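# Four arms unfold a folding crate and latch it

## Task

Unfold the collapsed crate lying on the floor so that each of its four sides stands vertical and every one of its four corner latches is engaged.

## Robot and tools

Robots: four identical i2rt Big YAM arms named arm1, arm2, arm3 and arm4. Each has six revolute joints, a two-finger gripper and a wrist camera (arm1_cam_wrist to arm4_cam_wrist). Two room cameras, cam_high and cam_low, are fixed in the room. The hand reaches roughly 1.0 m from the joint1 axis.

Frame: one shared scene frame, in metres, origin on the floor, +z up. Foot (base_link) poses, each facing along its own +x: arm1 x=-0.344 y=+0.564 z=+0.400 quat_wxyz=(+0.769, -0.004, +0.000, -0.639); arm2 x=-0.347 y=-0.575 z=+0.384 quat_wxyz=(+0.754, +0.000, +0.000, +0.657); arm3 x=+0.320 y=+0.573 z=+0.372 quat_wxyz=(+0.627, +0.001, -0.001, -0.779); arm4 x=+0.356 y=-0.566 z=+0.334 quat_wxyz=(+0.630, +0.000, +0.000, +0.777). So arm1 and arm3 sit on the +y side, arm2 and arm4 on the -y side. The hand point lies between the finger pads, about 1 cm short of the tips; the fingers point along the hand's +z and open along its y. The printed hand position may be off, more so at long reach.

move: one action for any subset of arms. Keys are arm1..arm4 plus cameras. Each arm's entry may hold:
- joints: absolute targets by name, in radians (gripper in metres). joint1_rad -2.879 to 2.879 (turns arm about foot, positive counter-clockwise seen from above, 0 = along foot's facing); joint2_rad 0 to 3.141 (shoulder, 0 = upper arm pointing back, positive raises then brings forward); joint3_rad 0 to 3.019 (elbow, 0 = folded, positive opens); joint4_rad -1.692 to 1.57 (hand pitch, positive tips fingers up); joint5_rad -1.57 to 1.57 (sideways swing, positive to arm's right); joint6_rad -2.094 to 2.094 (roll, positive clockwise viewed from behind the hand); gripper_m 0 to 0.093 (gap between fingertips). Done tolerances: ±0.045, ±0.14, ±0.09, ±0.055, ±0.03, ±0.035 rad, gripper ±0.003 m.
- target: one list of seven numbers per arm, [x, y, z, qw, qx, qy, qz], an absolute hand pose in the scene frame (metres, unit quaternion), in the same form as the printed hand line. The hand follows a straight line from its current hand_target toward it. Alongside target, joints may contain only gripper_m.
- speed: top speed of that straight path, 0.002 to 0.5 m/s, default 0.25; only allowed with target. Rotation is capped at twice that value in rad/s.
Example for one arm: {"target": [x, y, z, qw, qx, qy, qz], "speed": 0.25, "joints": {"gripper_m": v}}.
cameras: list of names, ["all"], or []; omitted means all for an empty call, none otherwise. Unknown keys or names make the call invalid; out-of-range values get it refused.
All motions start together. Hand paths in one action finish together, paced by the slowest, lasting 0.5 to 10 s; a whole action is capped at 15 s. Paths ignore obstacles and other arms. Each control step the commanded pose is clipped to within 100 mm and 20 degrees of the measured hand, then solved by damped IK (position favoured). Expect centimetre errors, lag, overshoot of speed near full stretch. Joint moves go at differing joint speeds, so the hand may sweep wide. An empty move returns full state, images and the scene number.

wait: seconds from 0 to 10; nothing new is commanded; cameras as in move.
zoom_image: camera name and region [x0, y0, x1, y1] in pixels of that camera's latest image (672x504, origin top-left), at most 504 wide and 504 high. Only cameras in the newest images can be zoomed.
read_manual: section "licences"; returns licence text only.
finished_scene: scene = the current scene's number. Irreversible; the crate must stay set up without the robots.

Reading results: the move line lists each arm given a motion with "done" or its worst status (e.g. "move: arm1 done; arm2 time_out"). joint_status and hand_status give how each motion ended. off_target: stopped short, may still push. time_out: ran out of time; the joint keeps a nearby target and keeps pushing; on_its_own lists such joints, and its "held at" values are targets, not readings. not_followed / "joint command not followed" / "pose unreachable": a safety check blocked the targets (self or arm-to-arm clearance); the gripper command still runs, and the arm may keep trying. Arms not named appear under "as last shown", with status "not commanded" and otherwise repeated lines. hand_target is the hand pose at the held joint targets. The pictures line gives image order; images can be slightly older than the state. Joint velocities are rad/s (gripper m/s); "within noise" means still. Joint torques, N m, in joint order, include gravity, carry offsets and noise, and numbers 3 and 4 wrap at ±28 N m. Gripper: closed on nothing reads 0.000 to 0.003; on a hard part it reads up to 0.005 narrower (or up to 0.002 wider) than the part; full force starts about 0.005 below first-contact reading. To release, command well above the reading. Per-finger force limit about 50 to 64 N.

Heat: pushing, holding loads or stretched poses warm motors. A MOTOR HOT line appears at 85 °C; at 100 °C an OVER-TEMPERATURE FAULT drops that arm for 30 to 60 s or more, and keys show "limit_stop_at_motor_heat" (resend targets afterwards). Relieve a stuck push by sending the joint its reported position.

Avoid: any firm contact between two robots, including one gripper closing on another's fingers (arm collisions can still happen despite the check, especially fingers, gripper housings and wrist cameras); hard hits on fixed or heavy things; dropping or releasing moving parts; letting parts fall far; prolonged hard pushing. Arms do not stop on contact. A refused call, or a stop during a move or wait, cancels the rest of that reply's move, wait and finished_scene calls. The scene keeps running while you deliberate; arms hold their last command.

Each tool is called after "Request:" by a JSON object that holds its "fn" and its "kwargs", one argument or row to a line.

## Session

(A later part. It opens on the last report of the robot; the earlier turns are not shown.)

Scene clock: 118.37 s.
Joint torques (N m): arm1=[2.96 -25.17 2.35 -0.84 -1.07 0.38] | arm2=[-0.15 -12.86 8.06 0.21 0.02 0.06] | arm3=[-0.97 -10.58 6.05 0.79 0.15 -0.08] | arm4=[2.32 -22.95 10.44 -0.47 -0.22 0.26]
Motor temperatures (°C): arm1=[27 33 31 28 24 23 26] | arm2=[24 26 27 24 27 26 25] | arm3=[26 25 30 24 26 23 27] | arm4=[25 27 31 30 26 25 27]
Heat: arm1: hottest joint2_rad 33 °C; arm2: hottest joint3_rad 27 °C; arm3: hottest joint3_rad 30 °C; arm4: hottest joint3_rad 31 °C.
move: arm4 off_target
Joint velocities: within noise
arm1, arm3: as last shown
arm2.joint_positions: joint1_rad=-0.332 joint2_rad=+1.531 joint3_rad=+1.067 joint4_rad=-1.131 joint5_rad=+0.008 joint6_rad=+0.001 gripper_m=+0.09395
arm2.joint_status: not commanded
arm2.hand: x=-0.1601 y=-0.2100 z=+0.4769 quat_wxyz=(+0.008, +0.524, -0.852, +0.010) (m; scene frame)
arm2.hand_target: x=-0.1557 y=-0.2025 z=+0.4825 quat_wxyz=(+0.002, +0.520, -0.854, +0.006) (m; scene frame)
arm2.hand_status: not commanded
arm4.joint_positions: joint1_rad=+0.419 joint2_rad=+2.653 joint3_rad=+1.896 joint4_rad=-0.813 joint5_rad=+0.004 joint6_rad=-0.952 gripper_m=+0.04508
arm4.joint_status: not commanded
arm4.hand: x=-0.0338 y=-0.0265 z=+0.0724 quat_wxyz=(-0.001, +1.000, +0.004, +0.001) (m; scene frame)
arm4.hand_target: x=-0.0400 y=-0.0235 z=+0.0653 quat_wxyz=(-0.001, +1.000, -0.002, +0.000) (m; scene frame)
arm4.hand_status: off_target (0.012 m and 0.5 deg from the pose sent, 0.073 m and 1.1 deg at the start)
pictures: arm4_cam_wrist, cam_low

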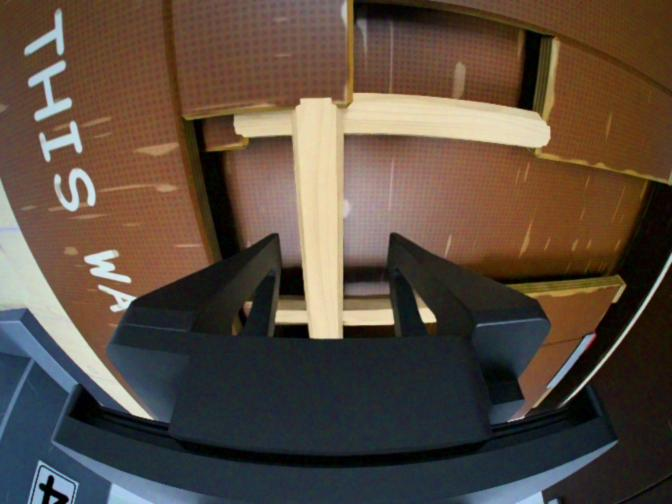

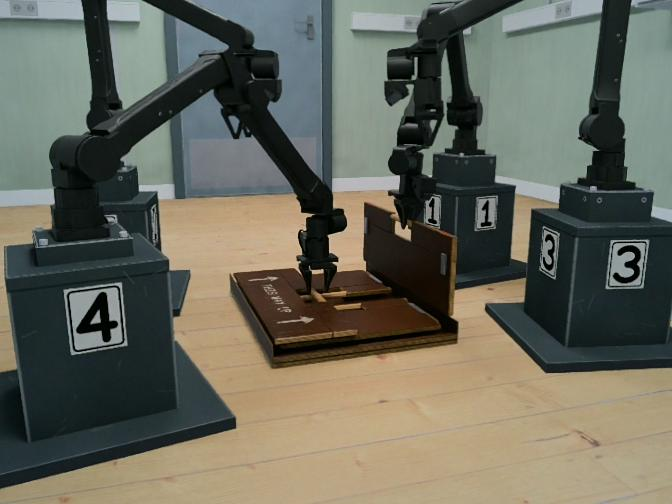

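Request:
{"fn": "move", "kwargs": {
  "arm4": {"target":[-0.043,-0.030,0.047,0,1,0,0],"speed":0.08},
  "cameras": ["arm4_cam_wrist","cam_low"]
}}

Request:
{"fn": "zoom_image", "kwargs": {
  "camera": "cam_low",
  "region": [260, 200, 400, 340]
}}

Scene clock: 121.27 s.
Joint torques (N m): arm1=[2.96 -24.18 2.45 -0.88 -1.08 0.37] | arm2=[-0.15 -12.86 8.05 0.21 0.02 0.06] | arm3=[-0.97 -10.75 6.09 0.9 0.15 -0.05] | arm4=[2.32 -21.83 10.36 0.27 -0.23 0.29]
Motor temperatures (°C): arm1=[27 34 31 28 24 23 26] | arm2=[24 26 27 24 27 26 25] | arm3=[26 25 30 24 26 23 27] | arm4=[25 27 31 30 26 25 27]
Heat: arm1: hottest joint2_rad 34 °C; arm2: hottest joint3_rad 27 °C; arm3: hottest joint3_rad 30 °C; arm4: hottest joint3_rad 31 °C.
move: arm4 off_target
Joint velocities: within noise
arm1, arm2, arm3: as last shown
arm4.joint_positions: joint1_rad=+0.424 joint2_rad=+2.679 joint3_rad=+1.896 joint4_rad=-0.807 joint5_rad=+0.002 joint6_rad=-0.952 gripper_m=+0.04508
arm4.joint_status: not commanded
arm4.hand: x=-0.0312 y=-0.0357 z=+0.0557 quat_wxyz=(+0.007, +1.000, +0.006, +0.006) (m; scene frame)
arm4.hand_target: x=-0.0419 y=-0.0307 z=+0.0470 quat_wxyz=(+0.000, +1.000, +0.001, +0.000) (m; scene frame)
arm4.hand_status: off_target (0.016 m and 1.3 deg from the pose sent, 0.027 m and 0.5 deg at the start)
pictures: arm4_cam_wrist, cam_low

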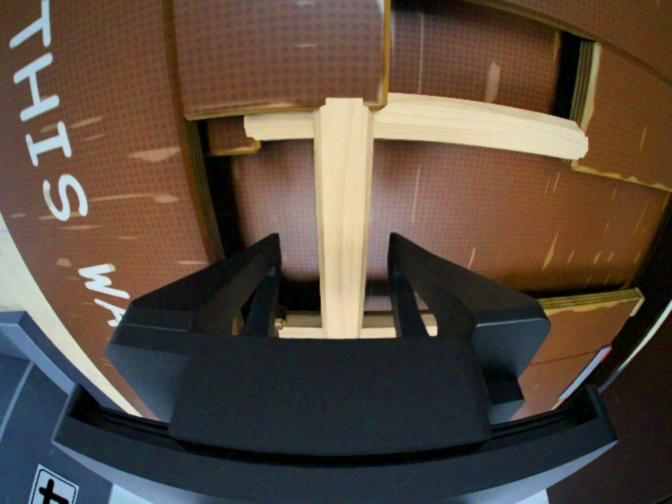

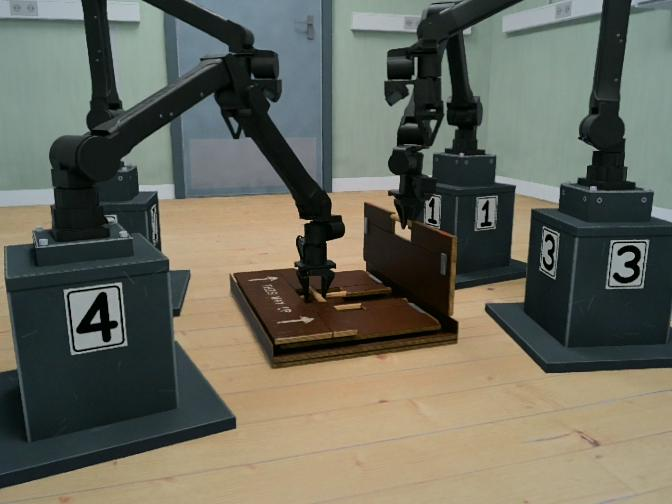

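Scaled by 3.600 from the camera's 672x504 image, which has a finer 960x720 frame.

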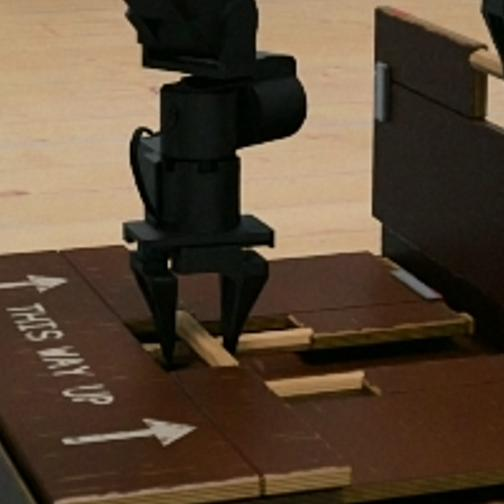

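Request:
{"fn": "move", "kwargs": {
  "arm4": {"target":[-0.043,-0.026,0.041,0,1,0,0],"speed":0.08}
}}

Request:
{"fn": "move", "kwargs": {
  "arm4": {"joints":{"gripper_m":0.013}}
}}

Request:
{"fn": "move", "kwargs": {
  "arm4": {"target":[-0.041,-0.036,0.095,0,1,0,0],"speed":0.08,"joints":{"gripper_m":0.013}},
  "cameras": ["arm4_cam_wrist","cam_low","cam_high"]
}}

Request:
{"fn": "zoom_image", "kwargs": {
  "camera": "cam_low",
  "region": [220, 180, 480, 380]
}}

Scene clock: 123.67 s.
Joint torques (N m): arm1=[2.61 -24.59 2.41 -0.77 -1.09 0.32] | arm2=[-0.15 -12.81 8.06 0.2 0.01 0.06] | arm3=[-0.79 -10.58 6.08 0.92 0.14 -0.05] | arm4=[2.2 -21.77 10.51 0.09 -0.22 0.28]
Motor temperatures (°C): arm1=[27 34 31 28 24 23 26] | arm2=[24 26 27 24 27 26 25] | arm3=[26 25 30 24 26 23 27] | arm4=[25 27 31 30 26 25 27]
Heat: arm1: hottest joint2_rad 34 °C; arm2: hottest joint3_rad 27 °C; arm3: hottest joint3_rad 30 °C; arm4: hottest joint3_rad 31 °C.
move: arm4 off_target
Joint velocities: within noise
arm1, arm2, arm3: as last shown
arm4.joint_positions: joint1_rad=+0.419 joint2_rad=+2.694 joint3_rad=+1.920 joint4_rad=-0.807 joint5_rad=+0.002 joint6_rad=-0.952 gripper_m=+0.04508
arm4.joint_status: not commanded
arm4.hand: x=-0.0325 y=-0.0287 z=+0.0525 quat_wxyz=(+0.004, +1.000, +0.004, +0.004) (m; scene frame)
arm4.hand_target: x=-0.0401 y=-0.0247 z=+0.0415 quat_wxyz=(+0.000, +1.000, -0.002, +0.000) (m; scene frame)
arm4.hand_status: off_target (0.016 m and 0.7 deg from the pose sent, 0.021 m and 1.3 deg at the start)
pictures: none

Scene clock: 124.43 s.
Joint torques (N m): arm1=[2.84 -24.64 2.37 -0.94 -1.11 0.33] | arm2=[-0.21 -12.86 8.06 0.2 0.02 0.05] | arm3=[-1.03 -11.16 6.17 0.84 0.17 -0.05] | arm4=[1.9 -22.07 10.45 0.34 -0.07 0.28]
Motor temperatures (°C): arm1=[27 34 31 28 24 23 26] | arm2=[24 26 27 24 27 26 25] | arm3=[26 25 30 24 26 23 27] | arm4=[25 27 31 30 26 25 27]
Heat: arm1: hottest joint2_rad 34 °C; arm2: hottest joint3_rad 27 °C; arm3: hottest joint3_rad 30 °C; arm4: hottest joint3_rad 31 °C.
move: arm4 off_target
Joint velocities: within noise
arm1, arm2, arm3: as last shown
arm4.joint_positions: joint1_rad=+0.421 joint2_rad=+2.696 joint3_rad=+1.922 joint4_rad=-0.815 joint5_rad=-0.009 joint6_rad=-0.956 gripper_m=+0.01721
arm4.joint_status: gripper_m off_target (ended at +0.01724, target +0.01300)
arm4.hand: x=-0.0338 y=-0.0318 z=+0.0520 quat_wxyz=(+0.010, +1.000, +0.007, +0.002) (m; scene frame)
arm4.hand_target: x=-0.0417 y=-0.0262 z=+0.0413 quat_wxyz=(+0.002, +1.000, +0.001, -0.003) (m; scene frame)
arm4.hand_status: not commanded
pictures: none

Scene clock: 125.70 s.
Joint torques (N m): arm1=[2.84 -24.59 2.24 -0.91 -1.06 0.35] | arm2=[-0.21 -12.86 8.05 0.21 0.02 0.06] | arm3=[-0.97 -10.52 6 0.79 0.16 -0.04] | arm4=[2.37 -28.4 6.02 -1.25 -0.33 0.38]
Motor temperatures (°C): arm1=[27 34 31 28 24 23 26] | arm2=[24 26 27 24 27 26 25] | arm3=[26 25 30 24 26 23 27] | arm4=[25 28 31 30 26 25 27]
Heat: arm1: hottest joint2_rad 34 °C; arm2: hottest joint3_rad 27 °C; arm3: hottest joint3_rad 30 °C; arm4: hottest joint3_rad 31 °C.
move: arm4 off_target
Joint velocities: within noise
arm1, arm2, arm3: as last shown
arm4.joint_positions: joint1_rad=+0.427 joint2_rad=+2.650 joint3_rad=+1.874 joint4_rad=-0.792 joint5_rad=+0.013 joint6_rad=-0.953 gripper_m=+0.01716
arm4.joint_status: gripper_m off_target (ended at +0.01716, target +0.01300)
arm4.hand: x=-0.0340 y=-0.0321 z=+0.0685 quat_wxyz=(-0.005, +1.000, +0.008, +0.004) (m; scene frame)
arm4.hand_target: x=-0.0414 y=-0.0324 z=+0.0942 quat_wxyz=(-0.006, +1.000, -0.001, +0.000) (m; scene frame)
arm4.hand_status: off_target (0.028 m and 1.2 deg from the pose sent, 0.044 m and 1.4 deg at the start)
pictures: arm4_cam_wrist, cam_high, cam_low

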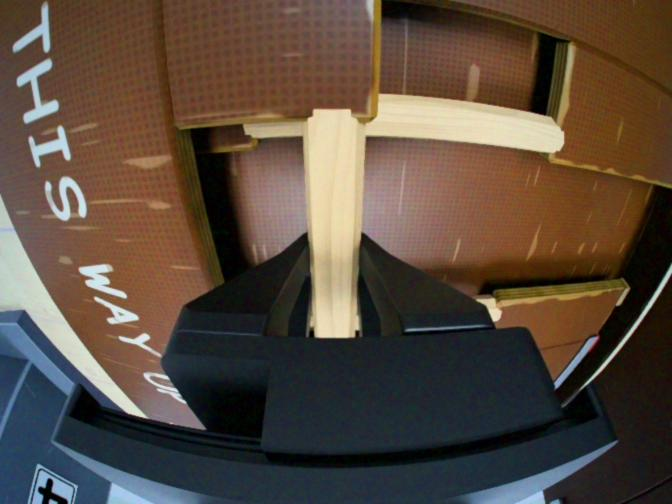

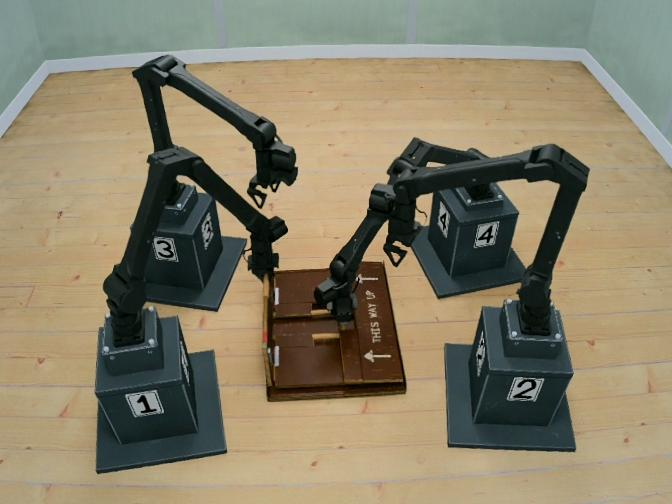

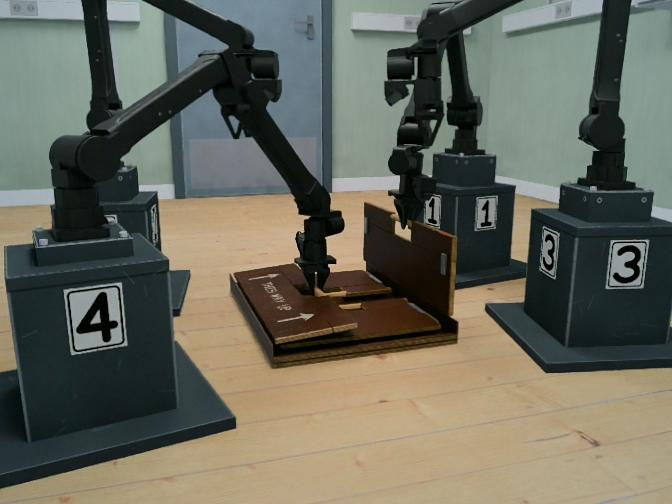

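Scaled by 1.938 from the camera's 672x504 image, which has a finer 960x720 frame.

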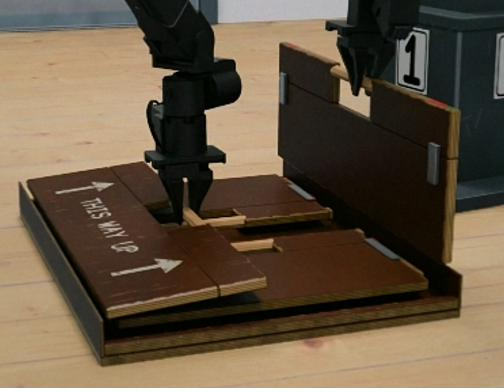

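Request:
{"fn": "move", "kwargs": {
  "arm4": {"target":[-0.041,-0.056,0.178,0,1,0,0],"speed":0.1,"joints":{"gripper_m":0.013}}
}}

Request:
{"fn": "move", "kwargs": {
  "arm4": {"target":[-0.041,-0.108,0.231,0,1,0,0],"speed":0.1,"joints":{"gripper_m":0.013}},
  "cameras": ["arm4_cam_wrist","cam_low","cam_high"]
}}

Request:
{"fn": "zoom_image", "kwargs": {
  "camera": "cam_low",
  "region": [220, 180, 480, 380]
}}

Scene clock: 128.93 s.
Joint torques (N m): arm1=[3.37 -25.35 2.37 -0.69 -1.05 0.36] | arm2=[-0.21 -12.86 8.05 0.2 0.02 0.06] | arm3=[-1.79 -10.99 5.97 0.91 0.15 -0.04] | arm4=[2.55 -28.28 6.79 -2.22 -0.56 0.42]
Motor temperatures (°C): arm1=[27 34 31 28 24 23 26] | arm2=[24 26 27 24 27 26 25] | arm3=[26 25 30 24 26 23 27] | arm4=[25 28 31 30 26 25 27]
Heat: arm1: hottest joint2_rad 34 °C; arm2: hottest joint3_rad 27 °C; arm3: hottest joint3_rad 30 °C; arm4: hottest joint3_rad 31 °C.
move: arm4 off_target
Joint velocities: within noise
arm1, arm2, arm3: as last shown
arm4.joint_positions: joint1_rad=+0.442 joint2_rad=+2.475 joint3_rad=+1.748 joint4_rad=-0.844 joint5_rad=+0.011 joint6_rad=-0.941 gripper_m=+0.01640
arm4.joint_status: gripper_m off_target (ended at +0.01640, target +0.01300)
arm4.hand: x=-0.0337 y=-0.0497 z=+0.1440 quat_wxyz=(-0.004, +1.000, +0.010, +0.004) (m; scene frame)
arm4.hand_target: x=-0.0413 y=-0.0544 z=+0.1763 quat_wxyz=(+0.000, +1.000, +0.000, +0.000) (m; scene frame)
arm4.hand_status: off_target (0.035 m and 1.3 deg from the pose sent, 0.112 m and 1.2 deg at the start)
pictures: none

Scene clock: 130.33 s.
Joint torques (N m): arm1=[3.49 -24.29 2.25 -0.92 -1.05 0.35] | arm2=[-0.26 -12.81 8.06 0.21 0.02 0.06] | arm3=[-1.2 -11.16 6.02 0.84 0.16 -0.02] | arm4=[3.19 -25.76 6.76 -1.92 -0.69 0.48]
Motor temperatures (°C): arm1=[27 34 31 28 24 23 26] | arm2=[24 26 27 24 27 26 25] | arm3=[26 25 30 24 26 23 27] | arm4=[25 28 30 30 26 25 27]
Heat: arm1: hottest joint2_rad 34 °C; arm2: hottest joint3_rad 27 °C; arm3: hottest joint3_rad 30 °C; arm4: hottest joint3_rad 30 °C.
move: arm4 off_target
Joint velocities: within noise
arm1.joint_positions: joint1_rad=+0.586 joint2_rad=+2.172 joint3_rad=+1.147 joint4_rad=-0.534 joint5_rad=+0.020 joint6_rad=-0.791 gripper_m=+0.01699
arm1.joint_status: not commanded
arm1.hand: x=-0.0041 y=+0.2068 z=+0.2299 quat_wxyz=(+0.006, -0.004, -1.000, +0.014) (m; scene frame)
arm1.hand_target: x=+0.0064 y=+0.2309 z=+0.2463 quat_wxyz=(+0.000, +0.001, -1.000, +0.000) (m; scene frame)
arm1.hand_status: not commanded
arm2, arm3: as last shown
arm4.joint_positions: joint1_rad=+0.487 joint2_rad=+2.289 joint3_rad=+1.570 joint4_rad=-0.847 joint5_rad=+0.017 joint6_rad=-0.892 gripper_m=+0.01654
arm4.joint_status: gripper_m off_target (ended at +0.01654, target +0.01300)
arm4.hand: x=-0.0324 y=-0.0946 z=+0.2058 quat_wxyz=(-0.007, +1.000, +0.008, +0.005) (m; scene frame)
arm4.hand_target: x=-0.0411 y=-0.1066 z=+0.2302 quat_wxyz=(-0.001, +1.000, +0.000, +0.000) (m; scene frame)
arm4.hand_status: off_target (0.030 m and 1.4 deg from the pose sent, 0.105 m and 1.3 deg at the start)
pictures: arm4_cam_wrist, cam_high, cam_low

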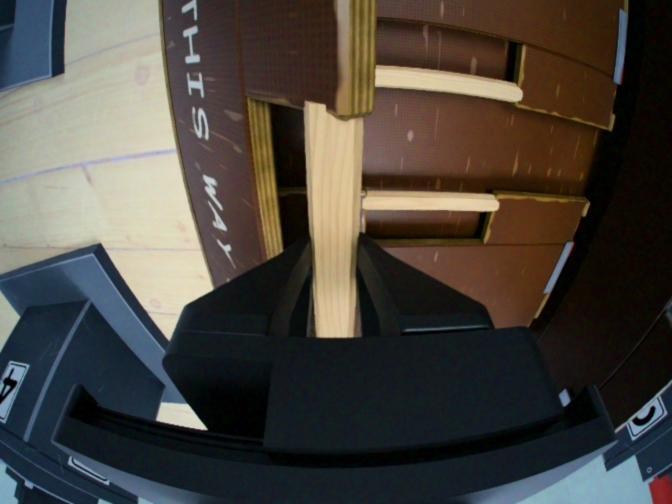

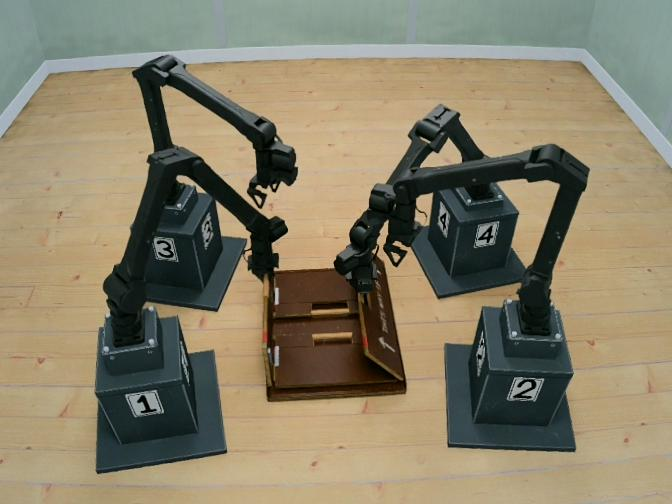

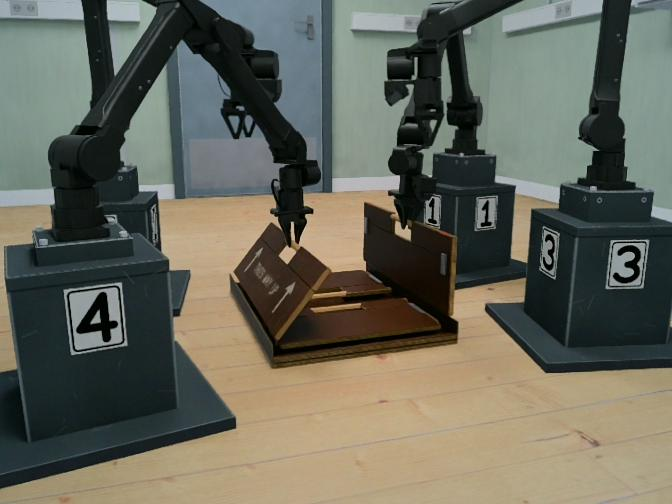

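Scaled by 1.938 from the camera's 672x504 image, which has a finer 960x720 frame.

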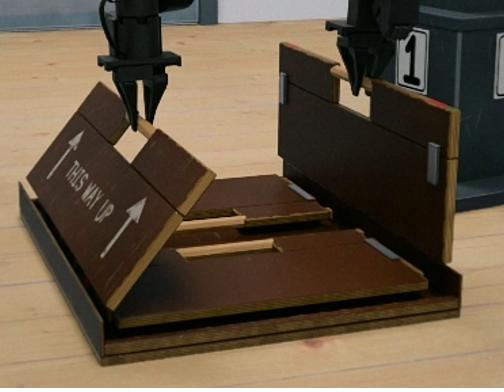

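Request:
{"fn": "move", "kwargs": {
  "arm2": {"joints":{"joint1_rad":0.1}},
  "arm4": {"target":[-0.041,-0.176,0.262,0,1,0,0],"speed":0.1,"joints":{"gripper_m":0.013}}
}}

Request:
{"fn": "move", "kwargs": {
  "arm4": {"target":[-0.041,-0.230,0.268,0,1,0,0],"speed":0.08,"joints":{"gripper_m":0.013}},
  "cameras": ["arm4_cam_wrist","cam_low","cam_high"]
}}

Request:
{"fn": "zoom_image", "kwargs": {
  "camera": "cam_low",
  "region": [220, 180, 480, 380]
}}

Request:
{"fn": "zoom_image", "kwargs": {
  "camera": "cam_high",
  "region": [230, 210, 430, 420]
}}

Scene clock: 134.07 s.
Joint torques (N m): arm1=[3.78 -25.05 2.39 -0.9 -1.09 0.35] | arm2=[-0.56 -12.86 8.05 0.2 0.06 0.05] | arm3=[-0.97 -10.64 5.98 0.91 0.19 -0.05] | arm4=[3.78 -22.89 6.39 -1.06 -0.85 0.52]
Motor temperatures (°C): arm1=[27 34 30 28 24 23 26] | arm2=[24 26 27 24 27 26 25] | arm3=[26 25 30 24 26 23 27] | arm4=[25 29 30 30 26 25 27]
Heat: arm1: hottest joint2_rad 34 °C; arm2: hottest joint3_rad 27 °C; arm3: hottest joint3_rad 30 °C; arm4: hottest joint3_rad 30 °C.
move: arm2 done; arm4 off_target
Joint velocities: within noise
arm1: as last shown
arm2.joint_positions: joint1_rad=+0.095 joint2_rad=+1.531 joint3_rad=+1.067 joint4_rad=-1.131 joint5_rad=+0.005 joint6_rad=-0.007 gripper_m=+0.09396
arm2.joint_status: all done
arm2.hand: x=-0.3284 y=-0.1655 z=+0.4768 quat_wxyz=(+0.007, +0.695, -0.719, +0.011) (m; scene frame)
arm2.hand_target: x=-0.3263 y=-0.1569 z=+0.4824 quat_wxyz=(+0.001, +0.691, -0.723, +0.006) (m; scene frame)
arm2.hand_status: not commanded
arm3.joint_positions: joint1_rad=-0.224 joint2_rad=+1.521 joint3_rad=+1.098 joint4_rad=-1.144 joint5_rad=-0.001 joint6_rad=+0.010 gripper_m=+0.09397
arm3.joint_status: not commanded
arm3.hand: x=+0.1413 y=+0.1936 z=+0.4783 quat_wxyz=(-0.002, -0.847, -0.532, +0.000) (m; scene frame)
arm3.hand_target: x=+0.1398 y=+0.1960 z=+0.4687 quat_wxyz=(+0.002, -0.846, -0.534, -0.006) (m; scene frame)
arm3.hand_status: not commanded
arm4.joint_positions: joint1_rad=+0.560 joint2_rad=+2.128 joint3_rad=+1.391 joint4_rad=-0.836 joint5_rad=+0.022 joint6_rad=-0.817 gripper_m=+0.01615
arm4.joint_status: gripper_m off_target (ended at +0.01614, target +0.01300)
arm4.hand: x=-0.0314 y=-0.1591 z=+0.2457 quat_wxyz=(-0.007, +1.000, +0.007, +0.009) (m; scene frame)
arm4.hand_target: x=-0.0417 y=-0.1749 z=+0.2618 quat_wxyz=(-0.001, +1.000, +0.001, +0.000) (m; scene frame)
arm4.hand_status: off_target (0.025 m and 1.5 deg from the pose sent, 0.099 m and 1.4 deg at the start)
pictures: none

Scene clock: 135.40 s.
Joint torques (N m): arm1=[2.9 -24.88 2.45 -0.94 -1.04 0.33] | arm2=[-0.38 -12.92 8.05 0.21 0.06 0.06] | arm3=[-0.97 -10.4 6.01 0.77 0.19 -0.05] | arm4=[4.25 -20.84 6.02 -0.96 -1.17 0.51]
Motor temperatures (°C): arm1=[27 34 30 28 25 23 26] | arm2=[24 26 28 24 27 26 25] | arm3=[26 25 30 24 26 23 27] | arm4=[25 29 30 30 26 25 27]
Heat: arm1: hottest joint2_rad 34 °C; arm2: hottest joint3_rad 28 °C; arm3: hottest joint3_rad 30 °C; arm4: hottest joint3_rad 30 °C.
move: arm4 off_target
Joint velocities: within noise
arm1, arm2, arm3: as last shown
arm4.joint_positions: joint1_rad=+0.626 joint2_rad=+2.039 joint3_rad=+1.262 joint4_rad=-0.792 joint5_rad=+0.031 joint6_rad=-0.742 gripper_m=+0.01616
arm4.joint_status: gripper_m off_target (ended at +0.01616, target +0.01300)
arm4.hand: x=-0.0299 y=-0.2083 z=+0.2564 quat_wxyz=(-0.012, +1.000, +0.002, +0.010) (m; scene frame)
arm4.hand_target: x=-0.0401 y=-0.2290 z=+0.2677 quat_wxyz=(+0.000, +1.000, +0.000, +0.001) (m; scene frame)
arm4.hand_status: off_target (0.027 m and 1.8 deg from the pose sent, 0.075 m and 1.5 deg at the start)
pictures: arm4_cam_wrist, cam_high, cam_low

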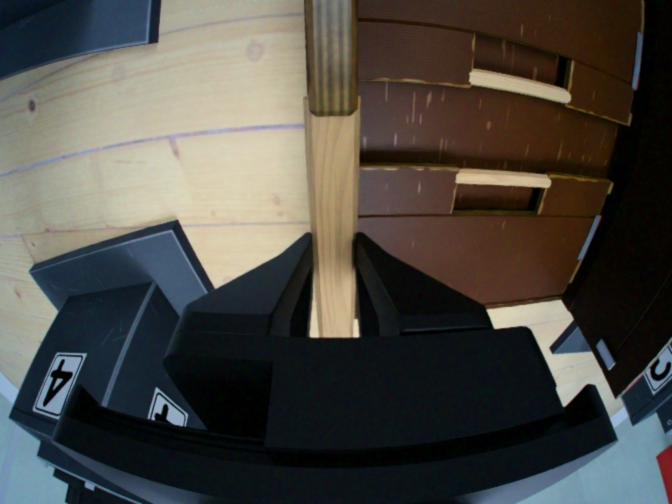

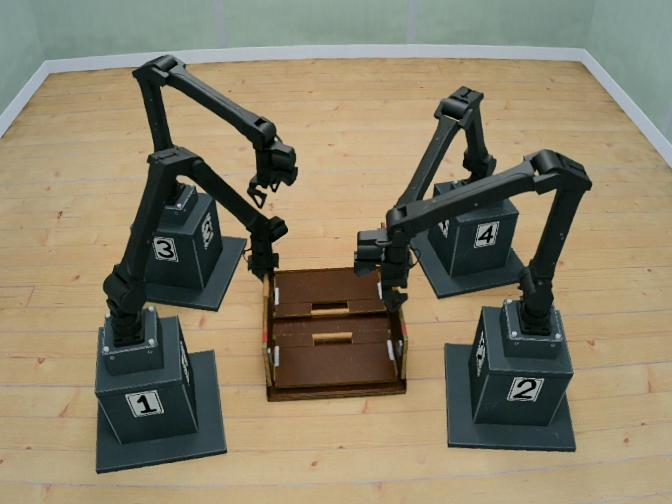

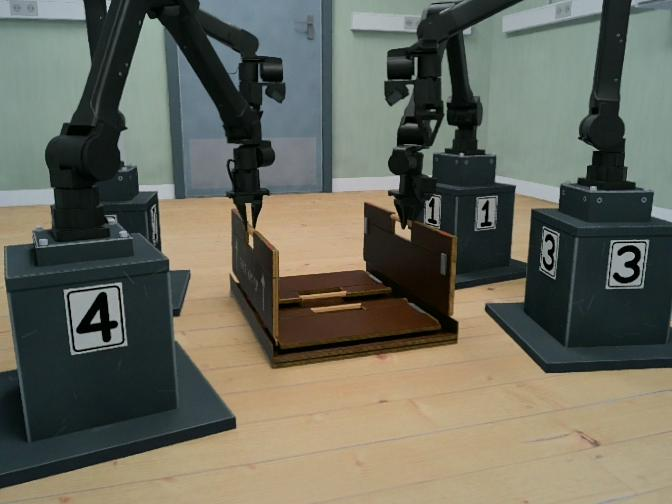

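Scaled by 1.938 from the camera's 672x504 image, which has a finer 960x720 frame.

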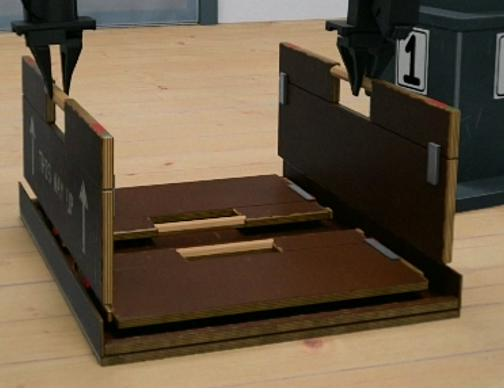

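Scaled by 2.400 from the camera's 672x504 image, which has a finer 960x720 frame.

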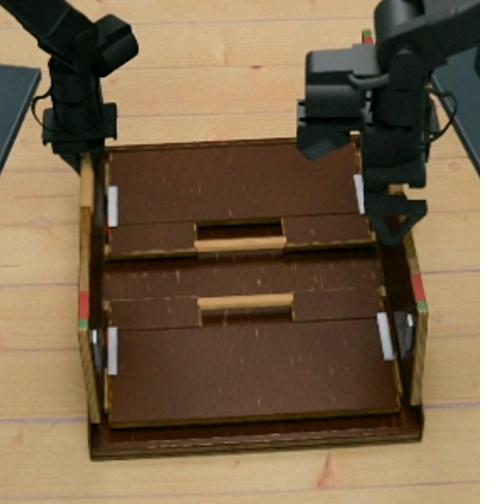

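Request:
{"fn": "move", "kwargs": {
  "arm1": {"target":[0.007,0.248,0.246,0,0,1,0],"speed":0.05},
  "arm4": {"target":[-0.041,-0.252,0.266,0,1,0,0],"speed":0.05},
  "arm3": {"target":[0.02,0.02,0.18,0,0.7071,0.7071,0],"speed":0.2,"joints":{"gripper_m":0.045}},
  "cameras": ["arm3_cam_wrist","cam_low","cam_high"]
}}

Request:
{"fn": "zoom_image", "kwargs": {
  "camera": "cam_low",
  "region": [220, 180, 480, 380]
}}

Request:
{"fn": "zoom_image", "kwargs": {
  "camera": "arm3_cam_wrist",
  "region": [100, 0, 600, 400]
}}

Scene clock: 144.30 s.
Joint torques (N m): arm1=[5.01 -24.59 1.2 -1.48 -1.33 0.48] | arm2=[-0.44 -12.86 8.06 0.21 0.06 0.06] | arm3=[-0.26 -11.58 6.68 0.28 0.12 0.05] | arm4=[5.83 -20.6 5.03 -1.46 -1.36 0.64]
Motor temperatures (°C): arm1=[27 34 30 28 25 23 26] | arm2=[24 26 28 24 27 26 25] | arm3=[26 25 30 24 26 23 27] | arm4=[25 29 30 30 27 25 27]
Heat: arm1: hottest joint2_rad 34 °C; arm2: hottest joint3_rad 28 °C; arm3: hottest joint3_rad 30 °C; arm4: hottest joint3_rad 30 °C.
move: arm1 off_target; arm3 not_followed; arm4 off_target
Joint velocities: arm1=[within noise] | arm2=[within noise] | arm3=[-0.044 -0.015 -0.002 -0.017 0.007 0.022 0.001] | arm4=[within noise]
arm1.joint_positions: joint1_rad=+0.590 joint2_rad=+2.165 joint3_rad=+1.129 joint4_rad=-0.502 joint5_rad=+0.028 joint6_rad=-0.785 gripper_m=+0.01699
arm1.joint_status: not commanded
arm1.hand: x=-0.0042 y=+0.2071 z=+0.2300 quat_wxyz=(+0.001, -0.006, -1.000, +0.025) (m; scene frame)
arm1.hand_target: x=+0.0054 y=+0.2452 z=+0.2440 quat_wxyz=(+0.001, +0.000, -1.000, +0.001) (m; scene frame)
arm1.hand_status: off_target (0.045 m and 2.9 deg from the pose sent, 0.046 m and 1.8 deg at the start)
arm2: as last shown
arm3.joint_positions: joint1_rad=-0.224 joint2_rad=+1.521 joint3_rad=+1.098 joint4_rad=-1.144 joint5_rad=-0.001 joint6_rad=+0.010 gripper_m=+0.04512
arm3.joint_status: all done
arm3.hand: x=+0.1413 y=+0.1936 z=+0.4783 quat_wxyz=(-0.002, -0.847, -0.532, +0.000) (m; scene frame)
arm3.hand_target: x=+0.1413 y=+0.1936 z=+0.4783 quat_wxyz=(-0.002, -0.847, -0.532, +0.000) (m; scene frame)
arm3.hand_status: not_followed (0.366 m and 25.8 deg from the pose sent, 0.366 m and 25.8 deg at the start; pose on its path clipped on 42 of 57 steps)
arm4.joint_positions: joint1_rad=+0.637 joint2_rad=+2.019 joint3_rad=+1.227 joint4_rad=-0.752 joint5_rad=+0.037 joint6_rad=-0.723 gripper_m=+0.01616
arm4.joint_status: not commanded
arm4.hand: x=-0.0298 y=-0.2145 z=+0.2570 quat_wxyz=(-0.023, +1.000, -0.002, +0.002) (m; scene frame)
arm4.hand_target: x=-0.0402 y=-0.2494 z=+0.2654 quat_wxyz=(-0.001, +1.000, +0.000, +0.000) (m; scene frame)
arm4.hand_status: off_target (0.040 m and 2.6 deg from the pose sent, 0.046 m and 1.8 deg at the start)
pictures: arm3_cam_wrist, cam_high, cam_low
pose unreachable (arm3 arm): on one or more control steps of this call this arm could not follow its commanded pose, so it was not sent that pose on those steps. On the call's last step it was still not sent that pose. It may still have moved: this result reports where it is.
cause: moving toward the commanded pose would bring a part of the arm too close to another arm (this arm's fingers and the arm1 arm's wrist (the part past joint 4), along the way the arms are being sent, or toward where that arm still pushes).

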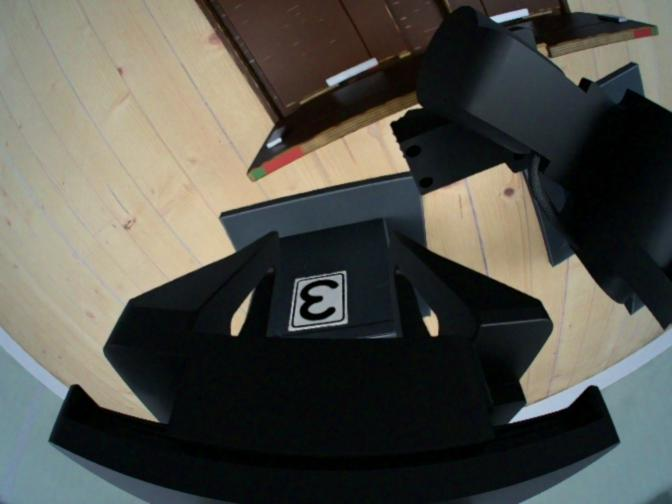

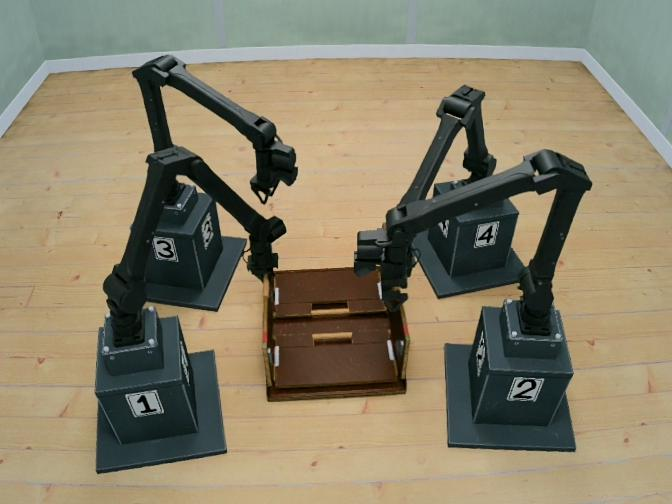

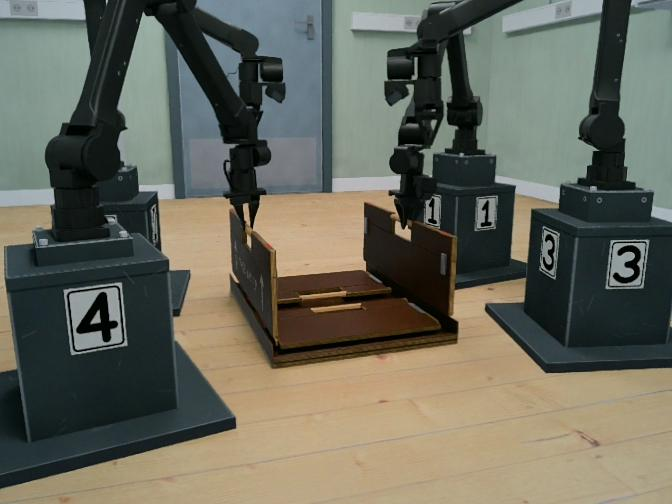

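Scaled by 1.938 from the camera's 672x504 image, which has a finer 960x720 frame.

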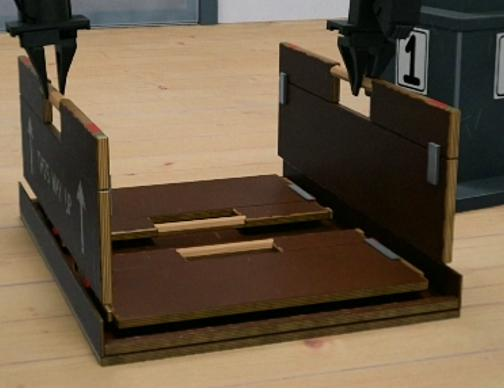

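Scaled by 1.008 from the camera's 672x504 image, which has a finer 960x720 frame.

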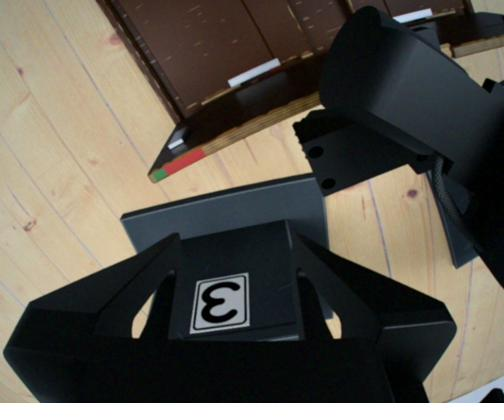

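Request:
{"fn": "move", "kwargs": {
  "arm1": {"target":[0.007,0.222,0.243,0,0,1,0],"speed":0.05},
  "arm4": {"target":[-0.041,-0.245,0.264,0,1,0,0],"speed":0.05},
  "arm3": {"target":[0.12,0.02,0.46,0,0.7071,0.7071,0],"speed":0.2},
  "cameras": ["arm3_cam_wrist"]
}}

Scene clock: 148.63 s.
Joint torques (N m): arm1=[1.85 -22.65 4.82 -1.92 -1.41 0.19] | arm2=[-0.44 -12.92 8.05 0.21 0.06 0.05] | arm3=[0.26 -14.86 10.65 -0.12 0.21 -0.06] | arm4=[5.19 -19.66 6.06 -1.58 -1.37 0.54]
Motor temperatures (°C): arm1=[27 34 30 28 25 23 26] | arm2=[24 26 28 24 27 26 25] | arm3=[26 25 31 24 26 23 27] | arm4=[25 29 30 30 28 25 27]
Heat: arm1: hottest joint2_rad 34 °C; arm2: hottest joint3_rad 28 °C; arm3: hottest joint3_rad 31 °C; arm4: hottest joint3_rad 30 °C.
move: arm1 off_target; arm3 off_target; arm4 off_target
Joint velocities: within noise
arm1.joint_positions: joint1_rad=+0.590 joint2_rad=+2.168 joint3_rad=+1.137 joint4_rad=-0.512 joint5_rad=+0.028 joint6_rad=-0.785 gripper_m=+0.01699
arm1.joint_status: not commanded
arm1.hand: x=-0.0036 y=+0.2065 z=+0.2300 quat_wxyz=(+0.003, -0.006, -1.000, +0.022) (m; scene frame)
arm1.hand_target: x=+0.0069 y=+0.2217 z=+0.2421 quat_wxyz=(+0.000, +0.000, -1.000, +0.001) (m; scene frame)
arm1.hand_status: off_target (0.023 m and 2.7 deg from the pose sent, 0.023 m and 2.9 deg at the start)
arm2: as last shown
arm3.joint_positions: joint1_rad=-0.135 joint2_rad=+1.917 joint3_rad=+1.576 joint4_rad=-1.233 joint5_rad=+0.000 joint6_rad=-0.336 gripper_m=+0.04512
arm3.joint_status: not commanded
arm3.hand: x=+0.1228 y=+0.0350 z=+0.4592 quat_wxyz=(+0.000, -0.712, -0.702, -0.002) (m; scene frame)
arm3.hand_target: x=+0.1232 y=+0.0193 z=+0.4586 quat_wxyz=(+0.000, -0.705, -0.710, +0.001) (m; scene frame)
arm3.hand_status: off_target (0.015 m and 0.8 deg from the pose sent, 0.176 m and 25.8 deg at the start)
arm4.joint_positions: joint1_rad=+0.637 joint2_rad=+2.019 joint3_rad=+1.227 joint4_rad=-0.752 joint5_rad=+0.039 joint6_rad=-0.723 gripper_m=+0.01616
arm4.joint_status: not commanded
arm4.hand: x=-0.0296 y=-0.2143 z=+0.2570 quat_wxyz=(-0.023, +1.000, -0.002, +0.003) (m; scene frame)
arm4.hand_target: x=-0.0401 y=-0.2436 z=+0.2634 quat_wxyz=(-0.001, +1.000, +0.000, +0.001) (m; scene frame)
arm4.hand_status: off_target (0.033 m and 2.7 deg from the pose sent, 0.033 m and 2.6 deg at the start)
pictures: arm3_cam_wrist

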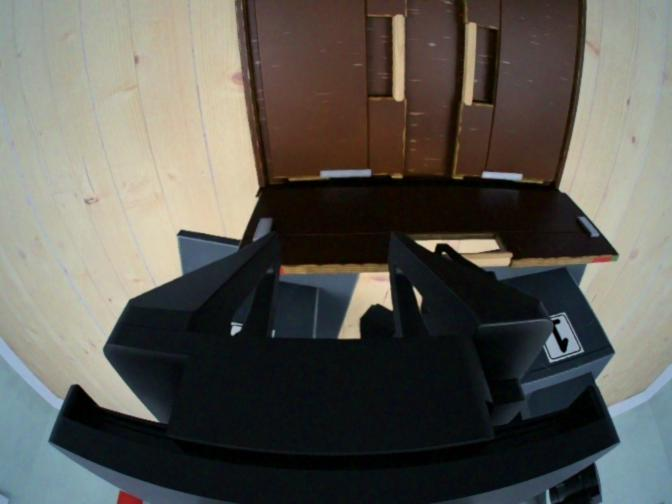

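Request:
{"fn": "move", "kwargs": {
  "arm3": {"target":[0.03,-0.03,0.19,0,0.7071,0.7071,0],"speed":0.2},
  "cameras": ["arm3_cam_wrist","cam_high"]
}}

Scene clock: 152.93 s.
Joint torques (N m): arm1=[1.32 -22.24 4.71 -1.8 -1.42 0.2] | arm2=[-0.38 -12.92 8.05 0.2 0.06 0.05] | arm3=[-1.2 -19.6 8.5 0.47 0.11 -0.05] | arm4=[5.25 -19.66 6.08 -1.59 -1.38 0.54]
Motor temperatures (°C): arm1=[27 34 30 28 25 23 26] | arm2=[24 26 28 24 27 26 25] | arm3=[26 26 31 24 26 23 27] | arm4=[25 30 29 30 28 25 28]
Heat: arm1: hottest joint2_rad 34 °C; arm2: hottest joint3_rad 28 °C; arm3: hottest joint3_rad 31 °C; arm4: hottest joint2_rad 30 °C.
move: arm3 off_target
Joint velocities: within noise
arm1, arm2, arm4: as last shown
arm3.joint_positions: joint1_rad=-0.230 joint2_rad=+2.469 joint3_rad=+1.796 joint4_rad=-0.908 joint5_rad=+0.002 joint6_rad=-0.438 gripper_m=+0.04512
arm3.joint_status: not commanded
arm3.hand: x=+0.0373 y=-0.0185 z=+0.1979 quat_wxyz=(+0.002, -0.710, -0.704, -0.006) (m; scene frame)
arm3.hand_target: x=+0.0265 y=-0.0255 z=+0.1904 quat_wxyz=(+0.000, -0.710, -0.704, +0.000) (m; scene frame)
arm3.hand_status: off_target (0.016 m and 0.8 deg from the pose sent, 0.292 m and 0.8 deg at the start)
pictures: arm3_cam_wrist, cam_high

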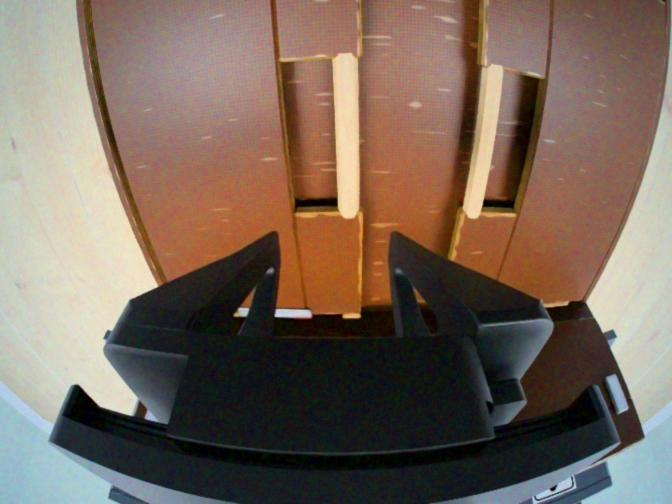

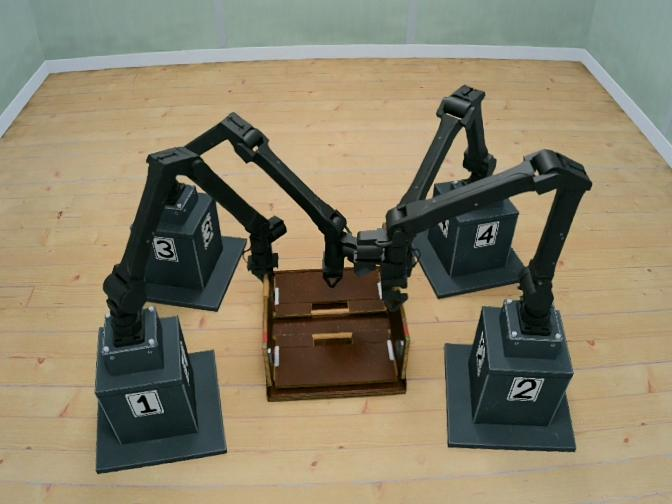

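Request:
{"fn": "move", "kwargs": {
  "arm3": {"target":[0.018,-0.022,0.075,0,0.7071,0.7071,0],"speed":0.12},
  "cameras": ["arm3_cam_wrist","cam_low"]
}}

Request:
{"fn": "zoom_image", "kwargs": {
  "camera": "arm3_cam_wrist",
  "region": [100, 0, 600, 400]
}}

Request:
{"fn": "zoom_image", "kwargs": {
  "camera": "cam_low",
  "region": [220, 180, 480, 380]
}}

Scene clock: 156.90 s.
Joint torques (N m): arm1=[1.85 -22.36 4.66 -1.89 -1.41 0.18] | arm2=[-0.38 -12.92 8.05 0.21 0.06 0.05] | arm3=[-1.08 -19.14 7.73 0.7 0.08 -0.05] | arm4=[5.19 -19.66 6.08 -1.59 -1.38 0.54]
Motor temperatures (°C): arm1=[27 34 30 28 25 23 26] | arm2=[24 26 28 24 27 26 25] | arm3=[26 26 31 24 26 23 27] | arm4=[25 30 29 30 28 25 28]
Heat: arm1: hottest joint2_rad 34 °C; arm2: hottest joint3_rad 28 °C; arm3: hottest joint3_rad 31 °C; arm4: hottest joint2_rad 30 °C.
move: arm3 off_target
Joint velocities: within noise
arm1, arm2, arm4: as last shown
arm3.joint_positions: joint1_rad=-0.242 joint2_rad=+2.687 joint3_rad=+1.900 joint4_rad=-0.794 joint5_rad=+0.002 joint6_rad=-0.459 gripper_m=+0.04512
arm3.joint_status: not commanded
arm3.hand: x=+0.0292 y=-0.0173 z=+0.0881 quat_wxyz=(+0.001, -0.707, -0.708, -0.006) (m; scene frame)
arm3.hand_target: x=+0.0196 y=-0.0201 z=+0.0753 quat_wxyz=(+0.000, -0.707, -0.707, +0.000) (m; scene frame)
arm3.hand_status: off_target (0.018 m and 0.7 deg from the pose sent, 0.124 m and 0.8 deg at the start)
pictures: arm3_cam_wrist, cam_low

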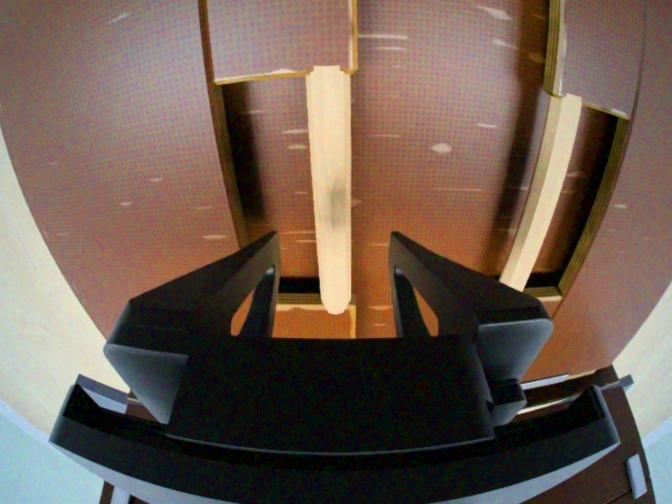

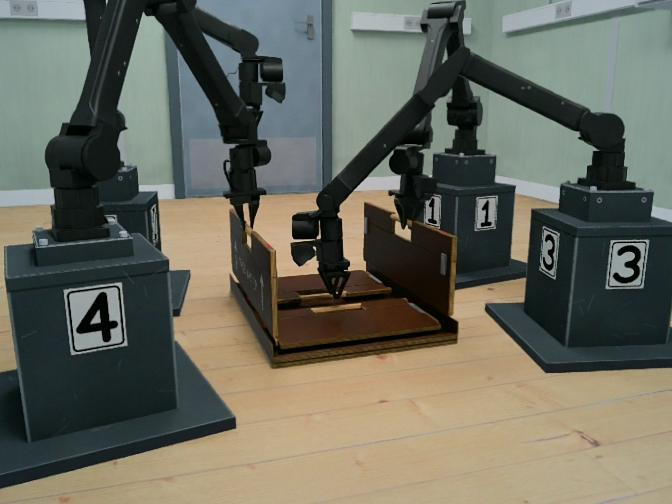

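Scaled by 1.008 from the camera's 672x504 image, which has a finer 960x720 frame.

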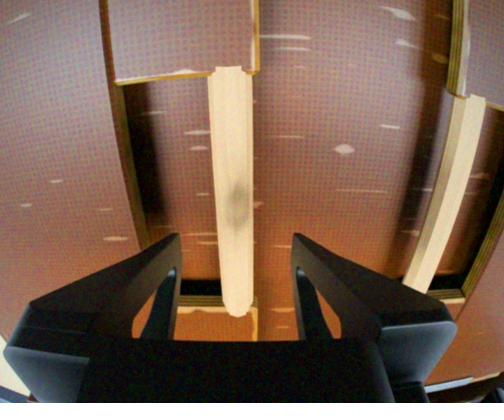

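Scaled by 1.938 from the camera's 672x504 image, which has a finer 960x720 frame.

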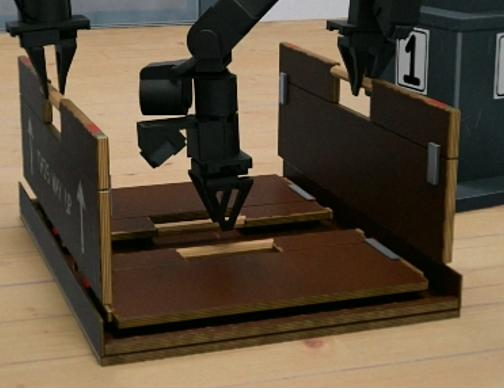

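Request:
{"fn": "move", "kwargs": {
  "arm3": {"target":[0.019,-0.022,0.036,0,0.7071,0.7071,0],"speed":0.08},
  "cameras": ["arm3_cam_wrist","cam_low"]
}}

Request:
{"fn": "zoom_image", "kwargs": {
  "camera": "arm3_cam_wrist",
  "region": [100, 0, 600, 400]
}}

Request:
{"fn": "zoom_image", "kwargs": {
  "camera": "cam_low",
  "region": [270, 220, 410, 340]
}}

Scene clock: 160.63 s.
Joint torques (N m): arm1=[1.9 -22.53 4.67 -1.92 -1.4 0.22] | arm2=[-0.44 -12.92 8.05 0.21 0.06 0.05] | arm3=[-0.5 -22.53 4.79 0.14 0.07 0.04] | arm4=[5.19 -19.66 6.08 -1.58 -1.37 0.54]
Motor temperatures (°C): arm1=[27 34 30 28 26 23 26] | arm2=[24 26 28 24 27 26 25] | arm3=[26 26 31 24 26 23 27] | arm4=[25 30 29 30 28 25 28]
Heat: arm1: hottest joint2_rad 34 °C; arm2: hottest joint3_rad 28 °C; arm3: hottest joint3_rad 31 °C; arm4: hottest joint2_rad 30 °C.
move: arm3 not_followed
Joint velocities: within noise
arm1.joint_positions: joint1_rad=+0.590 joint2_rad=+2.168 joint3_rad=+1.137 joint4_rad=-0.512 joint5_rad=+0.028 joint6_rad=-0.785 gripper_m=+0.01699
arm1.joint_status: not commanded
arm1.hand: x=-0.0036 y=+0.2065 z=+0.2300 quat_wxyz=(+0.003, -0.006, -1.000, +0.022) (m; scene frame)
arm1.hand_target: x=+0.0069 y=+0.2217 z=+0.2421 quat_wxyz=(+0.000, +0.000, -1.000, +0.001) (m; scene frame)
arm1.hand_status: not commanded
arm2, arm4: as last shown
arm3.joint_positions: joint1_rad=-0.242 joint2_rad=+2.711 joint3_rad=+1.920 joint4_rad=-0.777 joint5_rad=+0.002 joint6_rad=-0.459 gripper_m=+0.04512
arm3.joint_status: not commanded
arm3.hand: x=+0.0274 y=-0.0211 z=+0.0777 quat_wxyz=(-0.001, -0.707, -0.708, +0.000) (m; scene frame)
arm3.hand_target: x=+0.0274 y=-0.0211 z=+0.0777 quat_wxyz=(-0.001, -0.707, -0.708, +0.000) (m; scene frame)
arm3.hand_status: not_followed (0.043 m and 0.1 deg from the pose sent, 0.053 m and 0.7 deg at the start)
pictures: arm3_cam_wrist, cam_low
pose unreachable (arm3 arm): on one or more control steps of this call this arm could not follow its commanded pose, so it was not sent that pose on those steps. On the call's last step it was still not sent that pose. It may still have moved: this result reports where it is.
cause: moving toward the commanded pose would bring a part of the arm too close to another arm (this arm's forearm (the part past joint 3) and the arm1 arm's wrist (the part past joint 4), along the way the arms are being sent, or toward where that arm still pushes).

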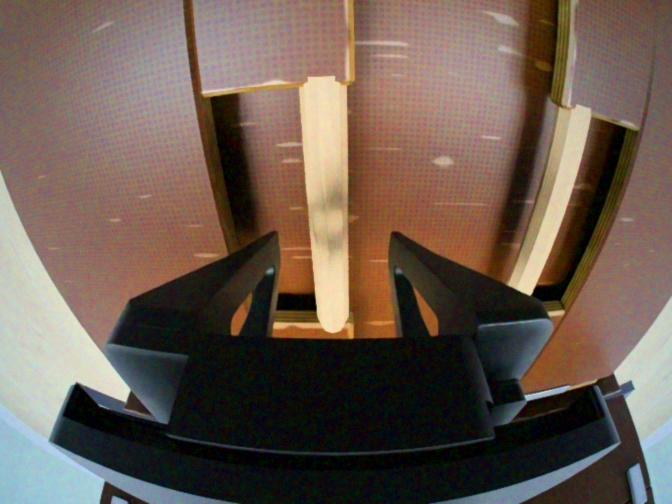

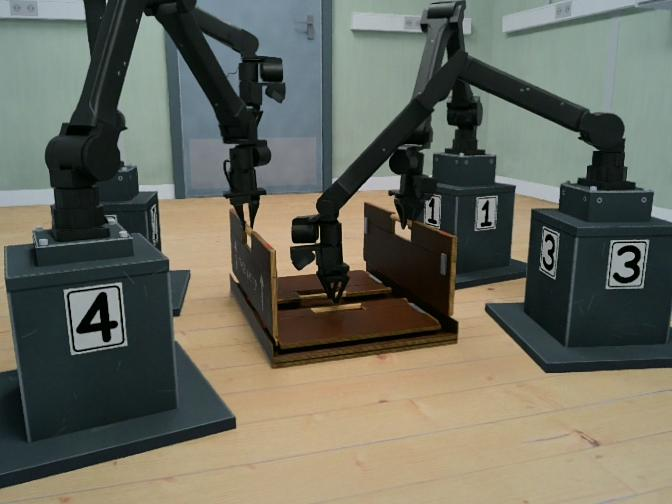

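Scaled by 1.008 from the camera's 672x504 image, which has a finer 960x720 frame.

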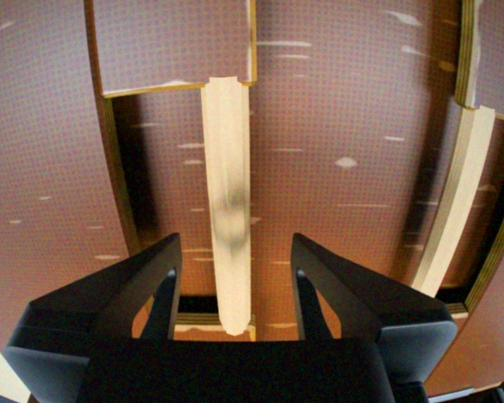

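Scaled by 3.600 from the camera's 672x504 image, which has a finer 960x720 frame.

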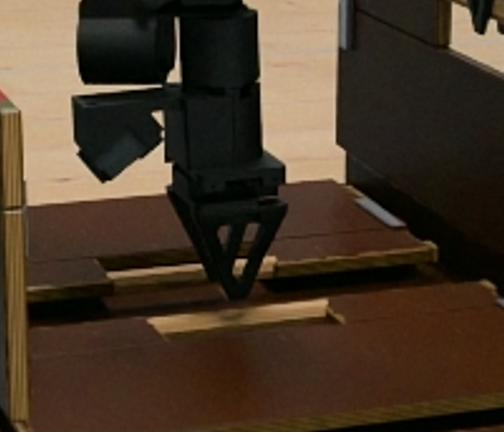

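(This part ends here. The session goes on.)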